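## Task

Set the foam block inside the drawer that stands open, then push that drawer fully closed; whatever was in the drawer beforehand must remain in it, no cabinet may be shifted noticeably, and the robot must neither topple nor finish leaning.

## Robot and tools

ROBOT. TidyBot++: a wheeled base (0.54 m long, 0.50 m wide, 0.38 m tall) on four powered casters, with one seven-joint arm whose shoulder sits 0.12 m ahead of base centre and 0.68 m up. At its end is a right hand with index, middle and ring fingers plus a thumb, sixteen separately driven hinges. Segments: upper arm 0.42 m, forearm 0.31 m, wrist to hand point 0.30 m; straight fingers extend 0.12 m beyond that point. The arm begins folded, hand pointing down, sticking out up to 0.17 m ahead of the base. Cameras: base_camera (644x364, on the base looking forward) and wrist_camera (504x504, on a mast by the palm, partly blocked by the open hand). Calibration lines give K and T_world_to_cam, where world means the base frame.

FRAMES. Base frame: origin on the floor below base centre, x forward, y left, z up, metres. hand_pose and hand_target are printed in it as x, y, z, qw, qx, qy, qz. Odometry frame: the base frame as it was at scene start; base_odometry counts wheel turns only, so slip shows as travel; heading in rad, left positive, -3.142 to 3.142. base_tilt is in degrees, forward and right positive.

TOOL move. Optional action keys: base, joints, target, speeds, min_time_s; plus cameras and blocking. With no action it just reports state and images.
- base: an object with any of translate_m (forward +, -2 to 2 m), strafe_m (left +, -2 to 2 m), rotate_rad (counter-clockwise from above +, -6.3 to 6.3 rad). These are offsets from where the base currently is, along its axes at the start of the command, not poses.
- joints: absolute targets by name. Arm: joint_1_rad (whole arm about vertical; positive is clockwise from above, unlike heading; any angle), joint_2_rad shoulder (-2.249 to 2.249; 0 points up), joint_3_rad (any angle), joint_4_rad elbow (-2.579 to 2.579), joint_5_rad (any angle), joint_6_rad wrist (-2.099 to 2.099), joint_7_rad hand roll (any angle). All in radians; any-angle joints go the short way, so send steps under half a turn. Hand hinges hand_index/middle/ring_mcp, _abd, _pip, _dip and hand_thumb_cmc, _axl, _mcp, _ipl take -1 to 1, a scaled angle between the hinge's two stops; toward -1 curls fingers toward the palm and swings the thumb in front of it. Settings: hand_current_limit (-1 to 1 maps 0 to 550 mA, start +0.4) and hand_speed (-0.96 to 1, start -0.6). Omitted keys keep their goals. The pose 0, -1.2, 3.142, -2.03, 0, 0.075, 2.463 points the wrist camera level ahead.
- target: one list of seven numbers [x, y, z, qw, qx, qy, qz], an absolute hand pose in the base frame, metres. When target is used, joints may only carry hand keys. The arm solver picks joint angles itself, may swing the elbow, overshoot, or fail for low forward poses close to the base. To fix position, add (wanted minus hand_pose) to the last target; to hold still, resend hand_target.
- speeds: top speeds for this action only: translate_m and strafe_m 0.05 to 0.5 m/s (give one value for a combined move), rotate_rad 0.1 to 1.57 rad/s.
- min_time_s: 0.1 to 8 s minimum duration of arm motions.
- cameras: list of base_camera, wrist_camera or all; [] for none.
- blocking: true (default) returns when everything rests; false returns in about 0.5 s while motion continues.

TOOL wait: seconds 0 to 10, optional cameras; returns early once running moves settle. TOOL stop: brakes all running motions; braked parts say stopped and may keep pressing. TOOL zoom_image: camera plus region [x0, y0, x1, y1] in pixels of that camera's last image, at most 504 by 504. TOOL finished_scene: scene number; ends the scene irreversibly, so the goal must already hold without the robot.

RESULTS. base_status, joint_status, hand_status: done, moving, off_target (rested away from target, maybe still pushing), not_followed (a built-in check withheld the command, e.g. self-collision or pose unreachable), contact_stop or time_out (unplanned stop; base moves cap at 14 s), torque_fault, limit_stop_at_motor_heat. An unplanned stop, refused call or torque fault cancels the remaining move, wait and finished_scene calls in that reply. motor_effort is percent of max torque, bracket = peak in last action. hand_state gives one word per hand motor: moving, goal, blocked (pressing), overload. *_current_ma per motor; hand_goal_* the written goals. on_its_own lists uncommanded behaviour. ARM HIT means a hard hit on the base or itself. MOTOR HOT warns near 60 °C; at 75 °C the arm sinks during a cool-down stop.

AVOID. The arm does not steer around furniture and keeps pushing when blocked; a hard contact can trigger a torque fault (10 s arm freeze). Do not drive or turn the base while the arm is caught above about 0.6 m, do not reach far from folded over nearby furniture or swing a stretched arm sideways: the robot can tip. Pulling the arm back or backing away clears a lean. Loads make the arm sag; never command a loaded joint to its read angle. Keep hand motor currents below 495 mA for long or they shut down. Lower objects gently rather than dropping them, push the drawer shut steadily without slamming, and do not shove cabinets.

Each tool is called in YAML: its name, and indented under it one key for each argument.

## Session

move:

Scene clock: 0.00 s.
Motor temperatures (°C): [36 34 32 36 34 36 46]
base_odometry: x=+0.000 y=+0.000 heading=+0.000
base_tilt: forward=+0.0 right=+0.1
base_status: not commanded
joint_positions: joint_1_rad=-0.044 joint_2_rad=-0.349 joint_3_rad=+3.184 joint_4_rad=-2.546 joint_5_rad=+0.032 joint_6_rad=-0.829 joint_7_rad=+3.112 hand_index_mcp=+0.753 hand_index_abd=+0.000 hand_index_pip=+0.577 hand_index_dip=+0.696 hand_middle_mcp=+0.753 hand_middle_abd=+0.000 hand_middle_pip=+0.577 hand_middle_dip=+0.696 hand_ring_mcp=+0.753 hand_ring_abd=+0.000 hand_ring_pip=+0.577 hand_ring_dip=+0.696 hand_thumb_cmc=+0.715 hand_thumb_axl=+0.677 hand_thumb_mcp=+0.224 hand_thumb_ipl=+0.168 hand_current_limit=+0.400 hand_speed=-0.600
joint_status: not commanded
hand_state: goal,goal,goal,goal,goal,goal,goal,goal,goal,goal,goal,goal,goal,goal,goal,goal
index_mcp_current_ma: 0
index_abd_current_ma: 0
index_pip_current_ma: 0
index_dip_current_ma: 0
middle_mcp_current_ma: 0
middle_abd_current_ma: 0
middle_pip_current_ma: 0
middle_dip_current_ma: 0
ring_mcp_current_ma: 0
ring_abd_current_ma: 0
ring_pip_current_ma: 0
ring_dip_current_ma: 0
thumb_cmc_current_ma: 0
thumb_axl_current_ma: 0
thumb_mcp_current_ma: -1
thumb_ipl_current_ma: 0
hand_goal_index_mcp: 0.754
hand_goal_index_abd: 0.000
hand_goal_index_pip: 0.576
hand_goal_index_dip: 0.696
hand_goal_middle_mcp: 0.754
hand_goal_middle_abd: 0.000
hand_goal_middle_pip: 0.576
hand_goal_middle_dip: 0.696
hand_goal_ring_mcp: 0.754
hand_goal_ring_abd: 0.000
hand_goal_ring_pip: 0.576
hand_goal_ring_dip: 0.696
hand_goal_thumb_cmc: 0.714
hand_goal_thumb_axl: 0.678
hand_goal_thumb_mcp: 0.226
hand_goal_thumb_ipl: 0.168
motor_effort: joint_1_rad=-1 joint_2_rad=-1 joint_3_rad=+0 joint_4_rad=+11 joint_5_rad=-1 joint_6_rad=+2 joint_7_rad=+0
hand_pose: x=+0.3494 y=-0.0270 z=+0.6037 quat_wxyz=(-0.044, -0.708, -0.704, -0.038) (m; base frame)
hand_target: x=+0.3493 y=-0.0270 z=+0.6037 quat_wxyz=(-0.044, -0.708, -0.704, -0.038) (m; base frame)
hand_status: not commanded
pictures: base_camera, wrist_camera
camera_calibration:
wrist_camera: T_world_to_cam=[[0.623196, -0.781682, 0.0244906, -0.210794], [-0.605294, -0.462267, 0.648019, -0.239638], [-0.495224, -0.418667, -0.76123, 0.740774], [0, 0, 0, 1]] pos_world=[0.353164, 0.0345869, 0.724352]

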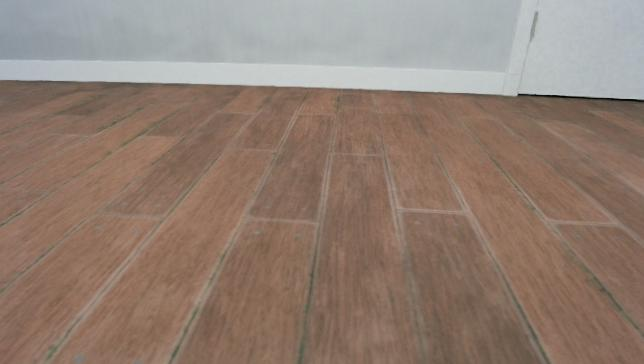

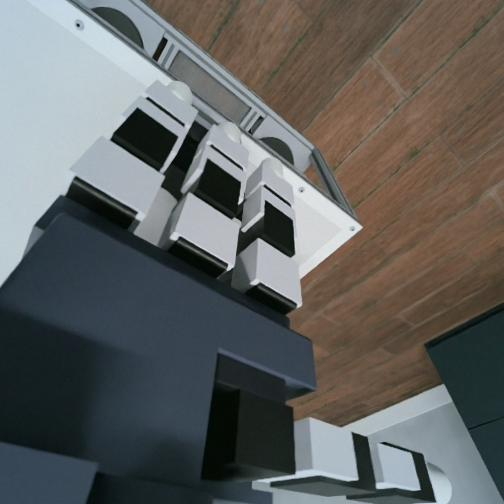

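move:
  joints: {"joint_1_rad":0,"joint_2_rad":-1.2,"joint_3_rad":3.142,"joint_4_rad":-2.03,"joint_5_rad":0,"joint_6_rad":-0.45,"joint_7_rad":2.463}
  base: {"rotate_rad":0.9}
  cameras: ["all"]

move:
  base: {"rotate_rad":0.9}
  cameras: ["all"]

move:
  base: {"rotate_rad":0.9}
  cameras: ["all"]

move:
  base: {"rotate_rad":0.9}
  cameras: ["all"]

move:
  base: {"rotate_rad":0.9}
  cameras: ["all"]

move:
  base: {"rotate_rad":0.9}
  cameras: ["all"]

Scene clock: 7.87 s.
move: done
base_odometry: x=+0.000 y=+0.000 heading=+0.900
base_tilt: forward=+0.0 right=+0.0
base_status: done
joint_positions: joint_1_rad=-0.020 joint_2_rad=-1.172 joint_3_rad=+3.155 joint_4_rad=-2.053 joint_5_rad=+0.032 joint_6_rad=-0.492 joint_7_rad=+2.512 hand_index_mcp=+0.759 hand_index_abd=+0.000 hand_index_pip=+0.577 hand_index_dip=+0.696 hand_middle_mcp=+0.759 hand_middle_abd=+0.000 hand_middle_pip=+0.577 hand_middle_dip=+0.696 hand_ring_mcp=+0.760 hand_ring_abd=+0.000 hand_ring_pip=+0.577 hand_ring_dip=+0.696 hand_thumb_cmc=+0.719 hand_thumb_axl=+0.677 hand_thumb_mcp=+0.225 hand_thumb_ipl=+0.168 hand_current_limit=+0.400 hand_speed=-0.600
joint_status: all done
hand_state: goal,goal,goal,goal,goal,goal,goal,goal,goal,goal,goal,goal,goal,goal,goal,goal
index_mcp_current_ma: 3
index_abd_current_ma: 0
index_pip_current_ma: 0
index_dip_current_ma: 0
middle_mcp_current_ma: 3
middle_abd_current_ma: 0
middle_pip_current_ma: 0
middle_dip_current_ma: 0
ring_mcp_current_ma: 3
ring_abd_current_ma: 0
ring_pip_current_ma: 0
ring_dip_current_ma: 0
thumb_cmc_current_ma: 3
thumb_axl_current_ma: 0
thumb_mcp_current_ma: 0
thumb_ipl_current_ma: 0
hand_goal_index_mcp: 0.754
hand_goal_index_abd: 0.000
hand_goal_index_pip: 0.576
hand_goal_index_dip: 0.696
hand_goal_middle_mcp: 0.754
hand_goal_middle_abd: 0.000
hand_goal_middle_pip: 0.576
hand_goal_middle_dip: 0.696
hand_goal_ring_mcp: 0.754
hand_goal_ring_abd: 0.000
hand_goal_ring_pip: 0.576
hand_goal_ring_dip: 0.696
hand_goal_thumb_cmc: 0.714
hand_goal_thumb_axl: 0.678
hand_goal_thumb_mcp: 0.226
hand_goal_thumb_ipl: 0.168
motor_effort: joint_1_rad=+0(2) joint_2_rad=+14(16) joint_3_rad=+1(3) joint_4_rad=+15(18) joint_5_rad=-1(2) joint_6_rad=+9(9) joint_7_rad=+0(1)
hand_pose: x=+0.2585 y=-0.0740 z=+1.1593 quat_wxyz=(-0.356, -0.564, -0.290, -0.686) (m; base frame)
hand_target: x=+0.2327 y=-0.0699 z=+1.1826 quat_wxyz=(-0.346, -0.539, -0.257, -0.724) (m; base frame)
hand_status: not commanded
pictures: base_camera, wrist_camera
camera_calibration:
wrist_camera: T_world_to_cam=[[0.0379723, -0.996828, 0.0699448, -0.121844], [-0.559389, -0.0792049, -0.825113, 1.04788], [0.828035, -0.00779493, -0.560622, 0.554757], [0, 0, 0, 1]] pos_world=[0.13144, -0.0341359, 1.18415]

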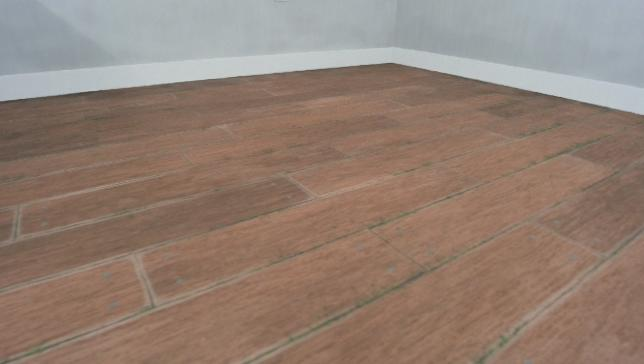

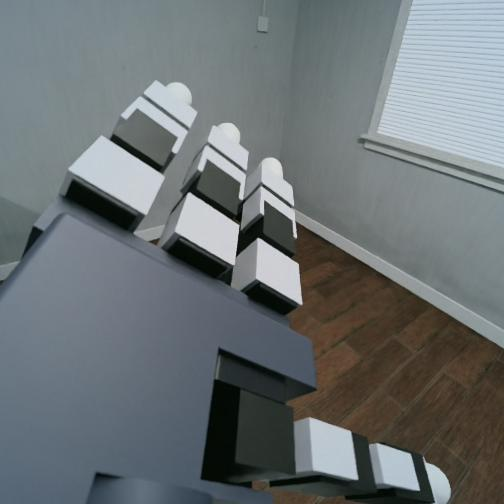

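Scene clock: 9.67 s.
move: done
base_odometry: x=+0.000 y=+0.000 heading=+1.800
base_tilt: forward=+0.0 right=+0.0
base_status: done
joint_positions: joint_1_rad=-0.016 joint_2_rad=-1.172 joint_3_rad=+3.153 joint_4_rad=-2.053 joint_5_rad=+0.032 joint_6_rad=-0.492 joint_7_rad=+2.511 hand_index_mcp=+0.759 hand_index_abd=+0.000 hand_index_pip=+0.577 hand_index_dip=+0.696 hand_middle_mcp=+0.760 hand_middle_abd=+0.000 hand_middle_pip=+0.577 hand_middle_dip=+0.696 hand_ring_mcp=+0.761 hand_ring_abd=+0.000 hand_ring_pip=+0.577 hand_ring_dip=+0.696 hand_thumb_cmc=+0.719 hand_thumb_axl=+0.677 hand_thumb_mcp=+0.225 hand_thumb_ipl=+0.168 hand_current_limit=+0.400 hand_speed=-0.600
joint_status: not commanded
hand_state: goal,goal,goal,goal,goal,goal,goal,goal,goal,goal,goal,goal,goal,goal,goal,goal
index_mcp_current_ma: 3
index_abd_current_ma: 0
index_pip_current_ma: 0
index_dip_current_ma: 0
middle_mcp_current_ma: 3
middle_abd_current_ma: 0
middle_pip_current_ma: 0
middle_dip_current_ma: 0
ring_mcp_current_ma: 4
ring_abd_current_ma: 0
ring_pip_current_ma: 0
ring_dip_current_ma: 0
thumb_cmc_current_ma: 3
thumb_axl_current_ma: 0
thumb_mcp_current_ma: 0
thumb_ipl_current_ma: 0
hand_goal_index_mcp: 0.754
hand_goal_index_abd: 0.000
hand_goal_index_pip: 0.576
hand_goal_index_dip: 0.696
hand_goal_middle_mcp: 0.754
hand_goal_middle_abd: 0.000
hand_goal_middle_pip: 0.576
hand_goal_middle_dip: 0.696
hand_goal_ring_mcp: 0.754
hand_goal_ring_abd: 0.000
hand_goal_ring_pip: 0.576
hand_goal_ring_dip: 0.696
hand_goal_thumb_cmc: 0.714
hand_goal_thumb_axl: 0.678
hand_goal_thumb_mcp: 0.226
hand_goal_thumb_ipl: 0.168
motor_effort: joint_1_rad=-1(1) joint_2_rad=+14(14) joint_3_rad=+1(2) joint_4_rad=+15(15) joint_5_rad=+0(1) joint_6_rad=+9(9) joint_7_rad=+0(0)
hand_pose: x=+0.2582 y=-0.0736 z=+1.1595 quat_wxyz=(-0.357, -0.564, -0.290, -0.686) (m; base frame)
hand_target: x=+0.2327 y=-0.0699 z=+1.1826 quat_wxyz=(-0.346, -0.539, -0.257, -0.724) (m; base frame)
hand_status: not commanded
pictures: base_camera, wrist_camera
camera_calibration:
wrist_camera: T_world_to_cam=[[0.0352336, -0.996886, 0.0705461, -0.121504], [-0.559336, -0.0781687, -0.825247, 1.04809], [0.828192, -0.0103826, -0.560349, 0.554552], [0, 0, 0, 1]] pos_world=[0.131243, -0.03344, 1.18425]

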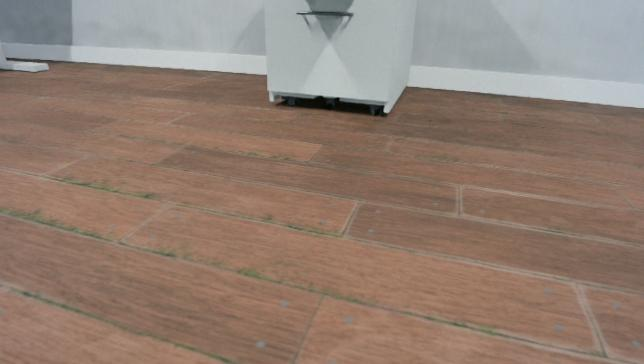

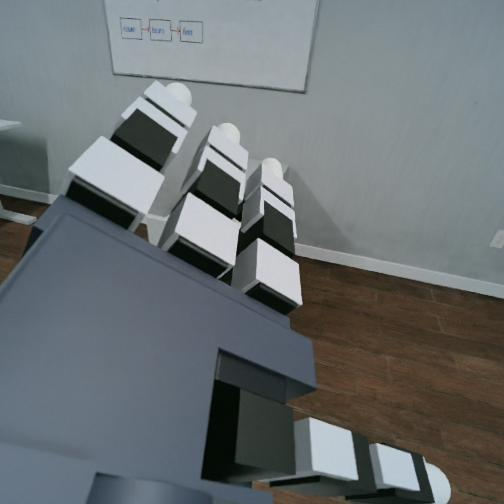

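Scene clock: 11.47 s.
move: done
base_odometry: x=+0.000 y=+0.000 heading=+2.700
base_tilt: forward=+0.0 right=+0.0
base_status: done
joint_positions: joint_1_rad=-0.015 joint_2_rad=-1.172 joint_3_rad=+3.153 joint_4_rad=-2.053 joint_5_rad=+0.032 joint_6_rad=-0.492 joint_7_rad=+2.511 hand_index_mcp=+0.759 hand_index_abd=+0.000 hand_index_pip=+0.577 hand_index_dip=+0.696 hand_middle_mcp=+0.760 hand_middle_abd=+0.000 hand_middle_pip=+0.577 hand_middle_dip=+0.696 hand_ring_mcp=+0.761 hand_ring_abd=+0.000 hand_ring_pip=+0.577 hand_ring_dip=+0.696 hand_thumb_cmc=+0.719 hand_thumb_axl=+0.677 hand_thumb_mcp=+0.225 hand_thumb_ipl=+0.168 hand_current_limit=+0.400 hand_speed=-0.600
joint_status: not commanded
hand_state: goal,goal,goal,goal,goal,goal,goal,goal,goal,goal,goal,goal,goal,goal,goal,goal
index_mcp_current_ma: 3
index_abd_current_ma: 0
index_pip_current_ma: 0
index_dip_current_ma: 0
middle_mcp_current_ma: 3
middle_abd_current_ma: 0
middle_pip_current_ma: 0
middle_dip_current_ma: 0
ring_mcp_current_ma: 4
ring_abd_current_ma: 0
ring_pip_current_ma: 0
ring_dip_current_ma: 0
thumb_cmc_current_ma: 3
thumb_axl_current_ma: 0
thumb_mcp_current_ma: 0
thumb_ipl_current_ma: 0
hand_goal_index_mcp: 0.754
hand_goal_index_abd: 0.000
hand_goal_index_pip: 0.576
hand_goal_index_dip: 0.696
hand_goal_middle_mcp: 0.754
hand_goal_middle_abd: 0.000
hand_goal_middle_pip: 0.576
hand_goal_middle_dip: 0.696
hand_goal_ring_mcp: 0.754
hand_goal_ring_abd: 0.000
hand_goal_ring_pip: 0.576
hand_goal_ring_dip: 0.696
hand_goal_thumb_cmc: 0.714
hand_goal_thumb_axl: 0.678
hand_goal_thumb_mcp: 0.226
hand_goal_thumb_ipl: 0.168
motor_effort: joint_1_rad=+0(1) joint_2_rad=+14(14) joint_3_rad=+1(1) joint_4_rad=+15(15) joint_5_rad=-1(2) joint_6_rad=+9(9) joint_7_rad=+0(0)
hand_pose: x=+0.2581 y=-0.0734 z=+1.1595 quat_wxyz=(-0.358, -0.564, -0.289, -0.686) (m; base frame)
hand_target: x=+0.2327 y=-0.0699 z=+1.1826 quat_wxyz=(-0.346, -0.539, -0.257, -0.724) (m; base frame)
hand_status: not commanded
pictures: base_camera, wrist_camera
camera_calibration:
wrist_camera: T_world_to_cam=[[0.0342264, -0.996874, 0.0712099, -0.121759], [-0.5593, -0.0781548, -0.825273, 1.0481], [0.828258, -0.0115816, -0.560227, 0.554445], [0, 0, 0, 1]] pos_world=[0.131144, -0.0330433, 1.18425]

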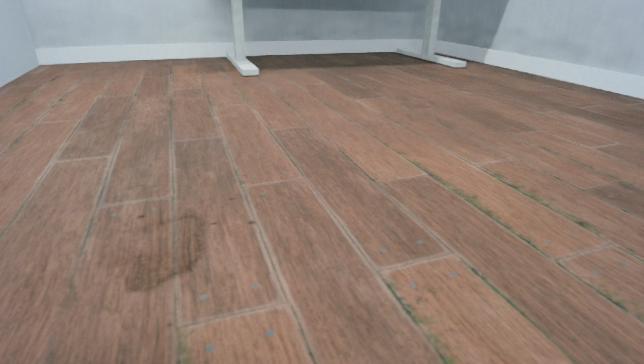

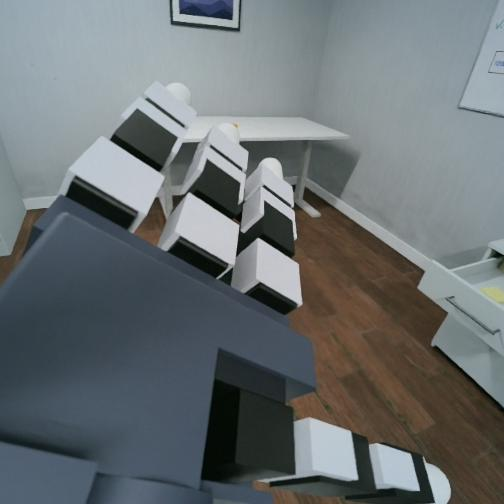

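Scene clock: 13.27 s.
move: done
base_odometry: x=+0.000 y=+0.000 heading=-2.683
base_tilt: forward=+0.0 right=+0.0
base_status: done
joint_positions: joint_1_rad=-0.014 joint_2_rad=-1.172 joint_3_rad=+3.152 joint_4_rad=-2.053 joint_5_rad=+0.032 joint_6_rad=-0.492 joint_7_rad=+2.511 hand_index_mcp=+0.759 hand_index_abd=+0.000 hand_index_pip=+0.577 hand_index_dip=+0.696 hand_middle_mcp=+0.760 hand_middle_abd=+0.000 hand_middle_pip=+0.577 hand_middle_dip=+0.696 hand_ring_mcp=+0.761 hand_ring_abd=+0.000 hand_ring_pip=+0.577 hand_ring_dip=+0.696 hand_thumb_cmc=+0.719 hand_thumb_axl=+0.677 hand_thumb_mcp=+0.225 hand_thumb_ipl=+0.168 hand_current_limit=+0.400 hand_speed=-0.600
joint_status: not commanded
hand_state: goal,goal,goal,goal,goal,goal,goal,goal,goal,goal,goal,goal,goal,goal,goal,goal
index_mcp_current_ma: 3
index_abd_current_ma: 0
index_pip_current_ma: 0
index_dip_current_ma: 0
middle_mcp_current_ma: 3
middle_abd_current_ma: 0
middle_pip_current_ma: 0
middle_dip_current_ma: 0
ring_mcp_current_ma: 4
ring_abd_current_ma: 0
ring_pip_current_ma: 0
ring_dip_current_ma: 0
thumb_cmc_current_ma: 3
thumb_axl_current_ma: 0
thumb_mcp_current_ma: 0
thumb_ipl_current_ma: 0
hand_goal_index_mcp: 0.754
hand_goal_index_abd: 0.000
hand_goal_index_pip: 0.576
hand_goal_index_dip: 0.696
hand_goal_middle_mcp: 0.754
hand_goal_middle_abd: 0.000
hand_goal_middle_pip: 0.576
hand_goal_middle_dip: 0.696
hand_goal_ring_mcp: 0.754
hand_goal_ring_abd: 0.000
hand_goal_ring_pip: 0.576
hand_goal_ring_dip: 0.696
hand_goal_thumb_cmc: 0.714
hand_goal_thumb_axl: 0.678
hand_goal_thumb_mcp: 0.226
hand_goal_thumb_ipl: 0.168
motor_effort: joint_1_rad=+0(1) joint_2_rad=+14(14) joint_3_rad=+1(2) joint_4_rad=+15(15) joint_5_rad=-1(1) joint_6_rad=+9(9) joint_7_rad=+0(1)
hand_pose: x=+0.2581 y=-0.0733 z=+1.1596 quat_wxyz=(-0.358, -0.564, -0.289, -0.685) (m; base frame)
hand_target: x=+0.2327 y=-0.0699 z=+1.1826 quat_wxyz=(-0.346, -0.539, -0.257, -0.724) (m; base frame)
hand_status: not commanded
pictures: base_camera, wrist_camera
camera_calibration:
wrist_camera: T_world_to_cam=[[0.0336921, -0.996858, 0.071681, -0.122049], [-0.559274, -0.078246, -0.825282, 1.04811], [0.828298, -0.0122838, -0.560154, 0.554332], [0, 0, 0, 1]] pos_world=[0.131144, -0.0328455, 1.18425]

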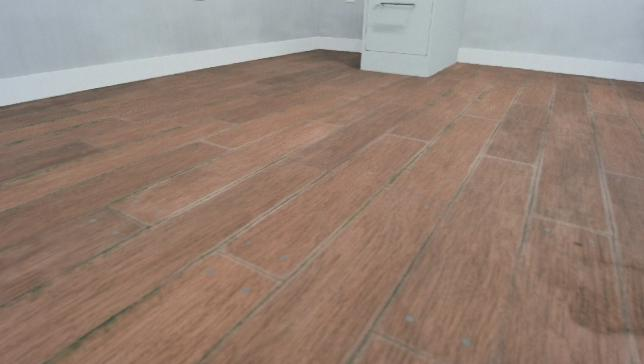

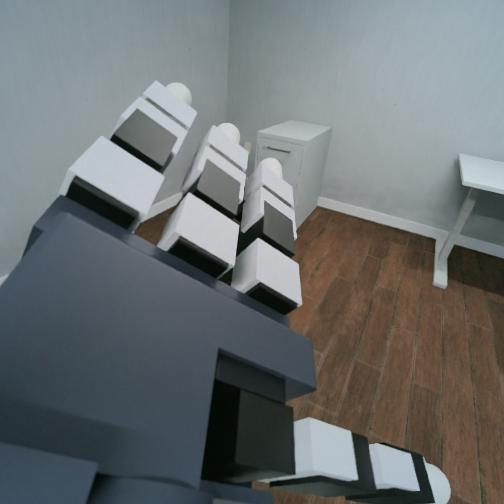

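Scene clock: 15.07 s.
move: done
base_odometry: x=+0.000 y=+0.000 heading=-1.783
base_tilt: forward=-0.1 right=+0.0
base_status: done
joint_positions: joint_1_rad=-0.014 joint_2_rad=-1.172 joint_3_rad=+3.152 joint_4_rad=-2.053 joint_5_rad=+0.032 joint_6_rad=-0.492 joint_7_rad=+2.511 hand_index_mcp=+0.759 hand_index_abd=+0.000 hand_index_pip=+0.577 hand_index_dip=+0.696 hand_middle_mcp=+0.760 hand_middle_abd=+0.000 hand_middle_pip=+0.577 hand_middle_dip=+0.696 hand_ring_mcp=+0.761 hand_ring_abd=+0.000 hand_ring_pip=+0.577 hand_ring_dip=+0.696 hand_thumb_cmc=+0.719 hand_thumb_axl=+0.677 hand_thumb_mcp=+0.225 hand_thumb_ipl=+0.168 hand_current_limit=+0.400 hand_speed=-0.600
joint_status: not commanded
hand_state: goal,goal,goal,goal,goal,goal,goal,goal,goal,goal,goal,goal,goal,goal,goal,goal
index_mcp_current_ma: 3
index_abd_current_ma: 0
index_pip_current_ma: 0
index_dip_current_ma: 0
middle_mcp_current_ma: 3
middle_abd_current_ma: 0
middle_pip_current_ma: 0
middle_dip_current_ma: 0
ring_mcp_current_ma: 4
ring_abd_current_ma: 0
ring_pip_current_ma: 0
ring_dip_current_ma: 0
thumb_cmc_current_ma: 3
thumb_axl_current_ma: 0
thumb_mcp_current_ma: 0
thumb_ipl_current_ma: 0
hand_goal_index_mcp: 0.754
hand_goal_index_abd: 0.000
hand_goal_index_pip: 0.576
hand_goal_index_dip: 0.696
hand_goal_middle_mcp: 0.754
hand_goal_middle_abd: 0.000
hand_goal_middle_pip: 0.576
hand_goal_middle_dip: 0.696
hand_goal_ring_mcp: 0.754
hand_goal_ring_abd: 0.000
hand_goal_ring_pip: 0.576
hand_goal_ring_dip: 0.696
hand_goal_thumb_cmc: 0.714
hand_goal_thumb_axl: 0.678
hand_goal_thumb_mcp: 0.226
hand_goal_thumb_ipl: 0.168
motor_effort: joint_1_rad=-1(1) joint_2_rad=+14(14) joint_3_rad=+0(1) joint_4_rad=+15(15) joint_5_rad=-1(1) joint_6_rad=+9(9) joint_7_rad=+0(1)
hand_pose: x=+0.2580 y=-0.0732 z=+1.1596 quat_wxyz=(-0.358, -0.564, -0.289, -0.685) (m; base frame)
hand_target: x=+0.2327 y=-0.0699 z=+1.1826 quat_wxyz=(-0.346, -0.539, -0.257, -0.724) (m; base frame)
hand_status: not commanded
pictures: base_camera, wrist_camera
camera_calibration:
wrist_camera: T_world_to_cam=[[0.033359, -0.996854, 0.0719, -0.122166], [-0.5593, -0.0782404, -0.825264, 1.04811], [0.828294, -0.0126837, -0.560151, 0.554317], [0, 0, 0, 1]] pos_world=[0.131144, -0.0327465, 1.18425]

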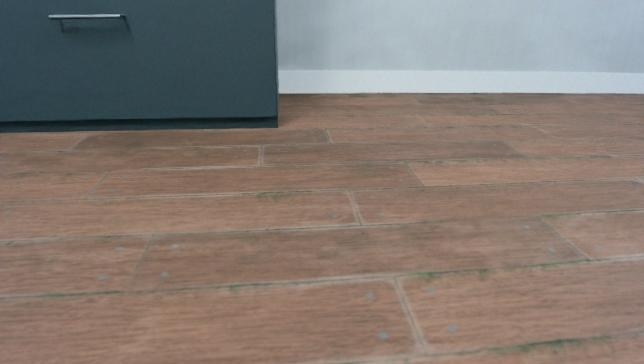

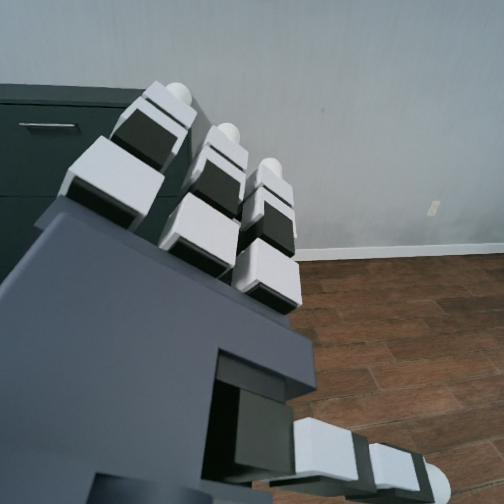

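Scene clock: 16.87 s.
move: done
base_odometry: x=+0.000 y=+0.000 heading=-0.883
base_tilt: forward=+0.0 right=+0.0
base_status: done
joint_positions: joint_1_rad=-0.013 joint_2_rad=-1.172 joint_3_rad=+3.152 joint_4_rad=-2.053 joint_5_rad=+0.032 joint_6_rad=-0.492 joint_7_rad=+2.511 hand_index_mcp=+0.759 hand_index_abd=+0.000 hand_index_pip=+0.577 hand_index_dip=+0.696 hand_middle_mcp=+0.760 hand_middle_abd=+0.000 hand_middle_pip=+0.577 hand_middle_dip=+0.696 hand_ring_mcp=+0.761 hand_ring_abd=+0.000 hand_ring_pip=+0.577 hand_ring_dip=+0.696 hand_thumb_cmc=+0.719 hand_thumb_axl=+0.677 hand_thumb_mcp=+0.225 hand_thumb_ipl=+0.168 hand_current_limit=+0.400 hand_speed=-0.600
joint_status: not commanded
hand_state: goal,goal,goal,goal,goal,goal,goal,goal,goal,goal,goal,goal,goal,goal,goal,goal
index_mcp_current_ma: 3
index_abd_current_ma: 0
index_pip_current_ma: 0
index_dip_current_ma: 0
middle_mcp_current_ma: 3
middle_abd_current_ma: 0
middle_pip_current_ma: 0
middle_dip_current_ma: 0
ring_mcp_current_ma: 4
ring_abd_current_ma: 0
ring_pip_current_ma: 0
ring_dip_current_ma: 0
thumb_cmc_current_ma: 3
thumb_axl_current_ma: 0
thumb_mcp_current_ma: 0
thumb_ipl_current_ma: 0
hand_goal_index_mcp: 0.754
hand_goal_index_abd: 0.000
hand_goal_index_pip: 0.576
hand_goal_index_dip: 0.696
hand_goal_middle_mcp: 0.754
hand_goal_middle_abd: 0.000
hand_goal_middle_pip: 0.576
hand_goal_middle_dip: 0.696
hand_goal_ring_mcp: 0.754
hand_goal_ring_abd: 0.000
hand_goal_ring_pip: 0.576
hand_goal_ring_dip: 0.696
hand_goal_thumb_cmc: 0.714
hand_goal_thumb_axl: 0.678
hand_goal_thumb_mcp: 0.226
hand_goal_thumb_ipl: 0.168
motor_effort: joint_1_rad=+0(1) joint_2_rad=+14(14) joint_3_rad=+1(1) joint_4_rad=+15(15) joint_5_rad=-1(1) joint_6_rad=+9(9) joint_7_rad=+0(1)
hand_pose: x=+0.2580 y=-0.0732 z=+1.1596 quat_wxyz=(-0.358, -0.564, -0.289, -0.685) (m; base frame)
hand_target: x=+0.2327 y=-0.0699 z=+1.1826 quat_wxyz=(-0.346, -0.539, -0.257, -0.724) (m; base frame)
hand_status: not commanded
pictures: base_camera, wrist_camera
camera_calibration:
wrist_camera: T_world_to_cam=[[0.0331031, -0.99685, 0.0720692, -0.122241], [-0.559251, -0.0782379, -0.825298, 1.04823], [0.828337, -0.0129848, -0.560079, 0.554274], [0, 0, 0, 1]] pos_world=[0.131145, -0.0326474, 1.18435]

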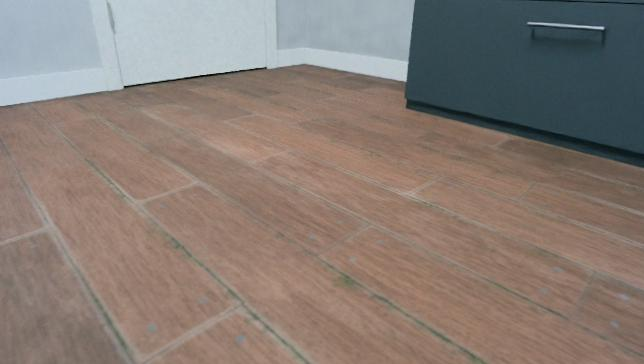

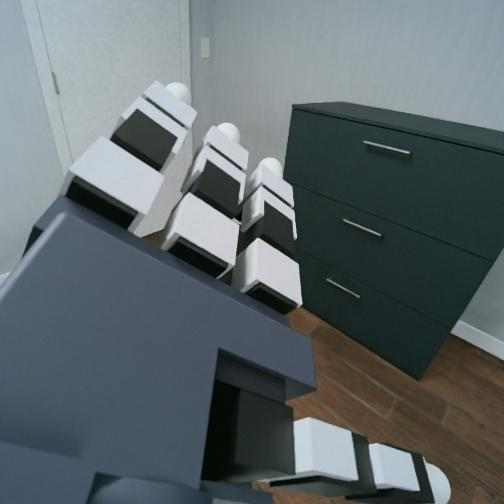

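zoom_image:
  camera: "wrist_camera"
  region: [280, 60, 504, 284]

move:
  base: {"rotate_rad":-3.0}

move:
  base: {"rotate_rad":-0.1}
  cameras: ["all"]

zoom_image:
  camera: "wrist_camera"
  region: [280, 160, 480, 360]

zoom_image:
  camera: "wrist_camera"
  region: [0, 40, 200, 240]

Scaled by 2.250 from the camera's 504x504 image, which has a finer 720x720 frame.

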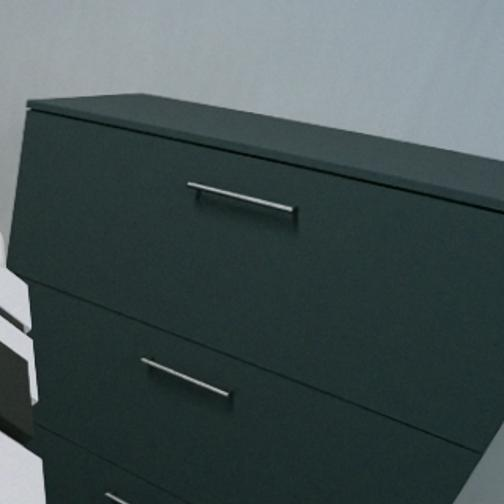

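Scene clock: 23.80 s.
move: done
base_odometry: x=+0.000 y=+0.000 heading=+2.400
base_tilt: forward=-0.1 right=+0.1
base_status: done
joint_positions: joint_1_rad=-0.013 joint_2_rad=-1.172 joint_3_rad=+3.151 joint_4_rad=-2.053 joint_5_rad=+0.032 joint_6_rad=-0.492 joint_7_rad=+2.511 hand_index_mcp=+0.759 hand_index_abd=+0.000 hand_index_pip=+0.577 hand_index_dip=+0.696 hand_middle_mcp=+0.760 hand_middle_abd=+0.000 hand_middle_pip=+0.577 hand_middle_dip=+0.696 hand_ring_mcp=+0.761 hand_ring_abd=+0.000 hand_ring_pip=+0.577 hand_ring_dip=+0.696 hand_thumb_cmc=+0.719 hand_thumb_axl=+0.677 hand_thumb_mcp=+0.225 hand_thumb_ipl=+0.168 hand_current_limit=+0.400 hand_speed=-0.600
joint_status: not commanded
hand_state: goal,goal,goal,goal,goal,goal,goal,goal,goal,goal,goal,goal,goal,goal,goal,goal
index_mcp_current_ma: 3
index_abd_current_ma: 0
index_pip_current_ma: 0
index_dip_current_ma: 0
middle_mcp_current_ma: 3
middle_abd_current_ma: 0
middle_pip_current_ma: 0
middle_dip_current_ma: 0
ring_mcp_current_ma: 4
ring_abd_current_ma: 0
ring_pip_current_ma: 0
ring_dip_current_ma: 0
thumb_cmc_current_ma: 3
thumb_axl_current_ma: 0
thumb_mcp_current_ma: 0
thumb_ipl_current_ma: 0
hand_goal_index_mcp: 0.754
hand_goal_index_abd: 0.000
hand_goal_index_pip: 0.576
hand_goal_index_dip: 0.696
hand_goal_middle_mcp: 0.754
hand_goal_middle_abd: 0.000
hand_goal_middle_pip: 0.576
hand_goal_middle_dip: 0.696
hand_goal_ring_mcp: 0.754
hand_goal_ring_abd: 0.000
hand_goal_ring_pip: 0.576
hand_goal_ring_dip: 0.696
hand_goal_thumb_cmc: 0.714
hand_goal_thumb_axl: 0.678
hand_goal_thumb_mcp: 0.226
hand_goal_thumb_ipl: 0.168
motor_effort: joint_1_rad=-1(1) joint_2_rad=+14(14) joint_3_rad=+1(1) joint_4_rad=+15(15) joint_5_rad=+0(2) joint_6_rad=+9(9) joint_7_rad=+0(1)
hand_pose: x=+0.2580 y=-0.0730 z=+1.1597 quat_wxyz=(-0.358, -0.564, -0.289, -0.685) (m; base frame)
hand_target: x=+0.2327 y=-0.0699 z=+1.1826 quat_wxyz=(-0.346, -0.539, -0.257, -0.724) (m; base frame)
hand_status: not commanded
pictures: none

Scene clock: 24.60 s.
move: done
base_odometry: x=+0.000 y=+0.000 heading=+2.300
base_tilt: forward=+0.0 right=+0.0
base_status: done
joint_positions: joint_1_rad=-0.011 joint_2_rad=-1.172 joint_3_rad=+3.151 joint_4_rad=-2.053 joint_5_rad=+0.032 joint_6_rad=-0.492 joint_7_rad=+2.511 hand_index_mcp=+0.759 hand_index_abd=+0.000 hand_index_pip=+0.577 hand_index_dip=+0.696 hand_middle_mcp=+0.760 hand_middle_abd=+0.000 hand_middle_pip=+0.577 hand_middle_dip=+0.696 hand_ring_mcp=+0.761 hand_ring_abd=+0.000 hand_ring_pip=+0.577 hand_ring_dip=+0.696 hand_thumb_cmc=+0.719 hand_thumb_axl=+0.677 hand_thumb_mcp=+0.225 hand_thumb_ipl=+0.168 hand_current_limit=+0.400 hand_speed=-0.600
joint_status: not commanded
hand_state: goal,goal,goal,goal,goal,goal,goal,goal,goal,goal,goal,goal,goal,goal,goal,goal
index_mcp_current_ma: 3
index_abd_current_ma: 0
index_pip_current_ma: 0
index_dip_current_ma: 0
middle_mcp_current_ma: 3
middle_abd_current_ma: 0
middle_pip_current_ma: 0
middle_dip_current_ma: 0
ring_mcp_current_ma: 4
ring_abd_current_ma: 0
ring_pip_current_ma: 0
ring_dip_current_ma: 0
thumb_cmc_current_ma: 3
thumb_axl_current_ma: 0
thumb_mcp_current_ma: 0
thumb_ipl_current_ma: 0
hand_goal_index_mcp: 0.754
hand_goal_index_abd: 0.000
hand_goal_index_pip: 0.576
hand_goal_index_dip: 0.696
hand_goal_middle_mcp: 0.754
hand_goal_middle_abd: 0.000
hand_goal_middle_pip: 0.576
hand_goal_middle_dip: 0.696
hand_goal_ring_mcp: 0.754
hand_goal_ring_abd: 0.000
hand_goal_ring_pip: 0.576
hand_goal_ring_dip: 0.696
hand_goal_thumb_cmc: 0.714
hand_goal_thumb_axl: 0.678
hand_goal_thumb_mcp: 0.226
hand_goal_thumb_ipl: 0.168
motor_effort: joint_1_rad=-1(1) joint_2_rad=+14(14) joint_3_rad=+1(2) joint_4_rad=+15(15) joint_5_rad=-1(1) joint_6_rad=+9(9) joint_7_rad=+0(1)
hand_pose: x=+0.2579 y=-0.0732 z=+1.1597 quat_wxyz=(-0.359, -0.564, -0.289, -0.685) (m; base frame)
hand_target: x=+0.2327 y=-0.0699 z=+1.1826 quat_wxyz=(-0.346, -0.539, -0.257, -0.724) (m; base frame)
hand_status: not commanded
pictures: base_camera, wrist_camera
camera_calibration:
wrist_camera: T_world_to_cam=[[0.0314346, -0.996876, 0.0724542, -0.122279], [-0.559255, -0.0776228, -0.825353, 1.04828], [0.828399, -0.0145757, -0.559948, 0.554143], [0, 0, 0, 1]] pos_world=[0.131046, -0.0324499, 1.18435]

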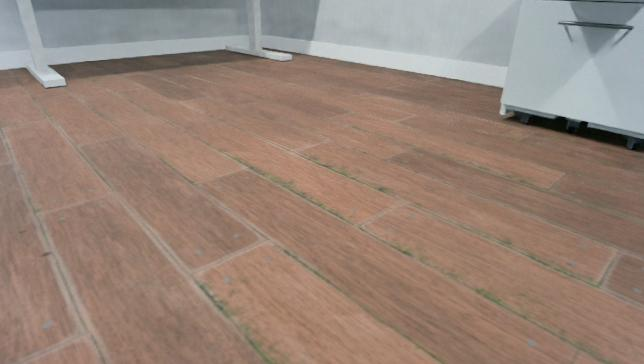

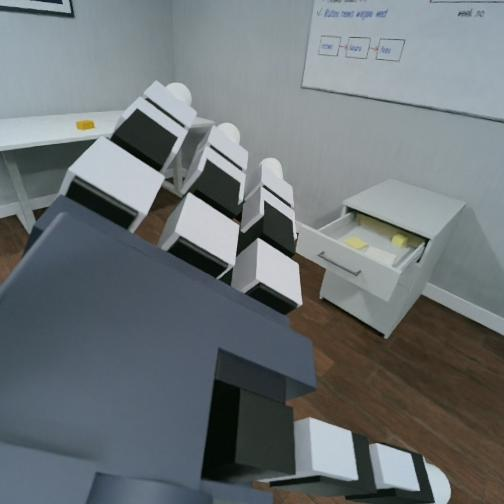

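Scaled by 2.520 from the camera's 504x504 image, which has a finer 720x720 frame.

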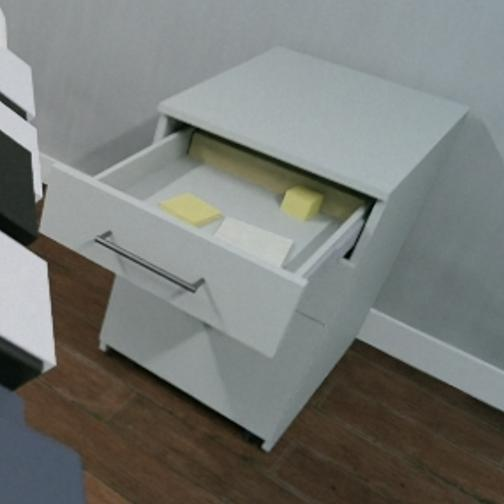

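Scaled by 2.520 from the camera's 504x504 image, which has a finer 720x720 frame.

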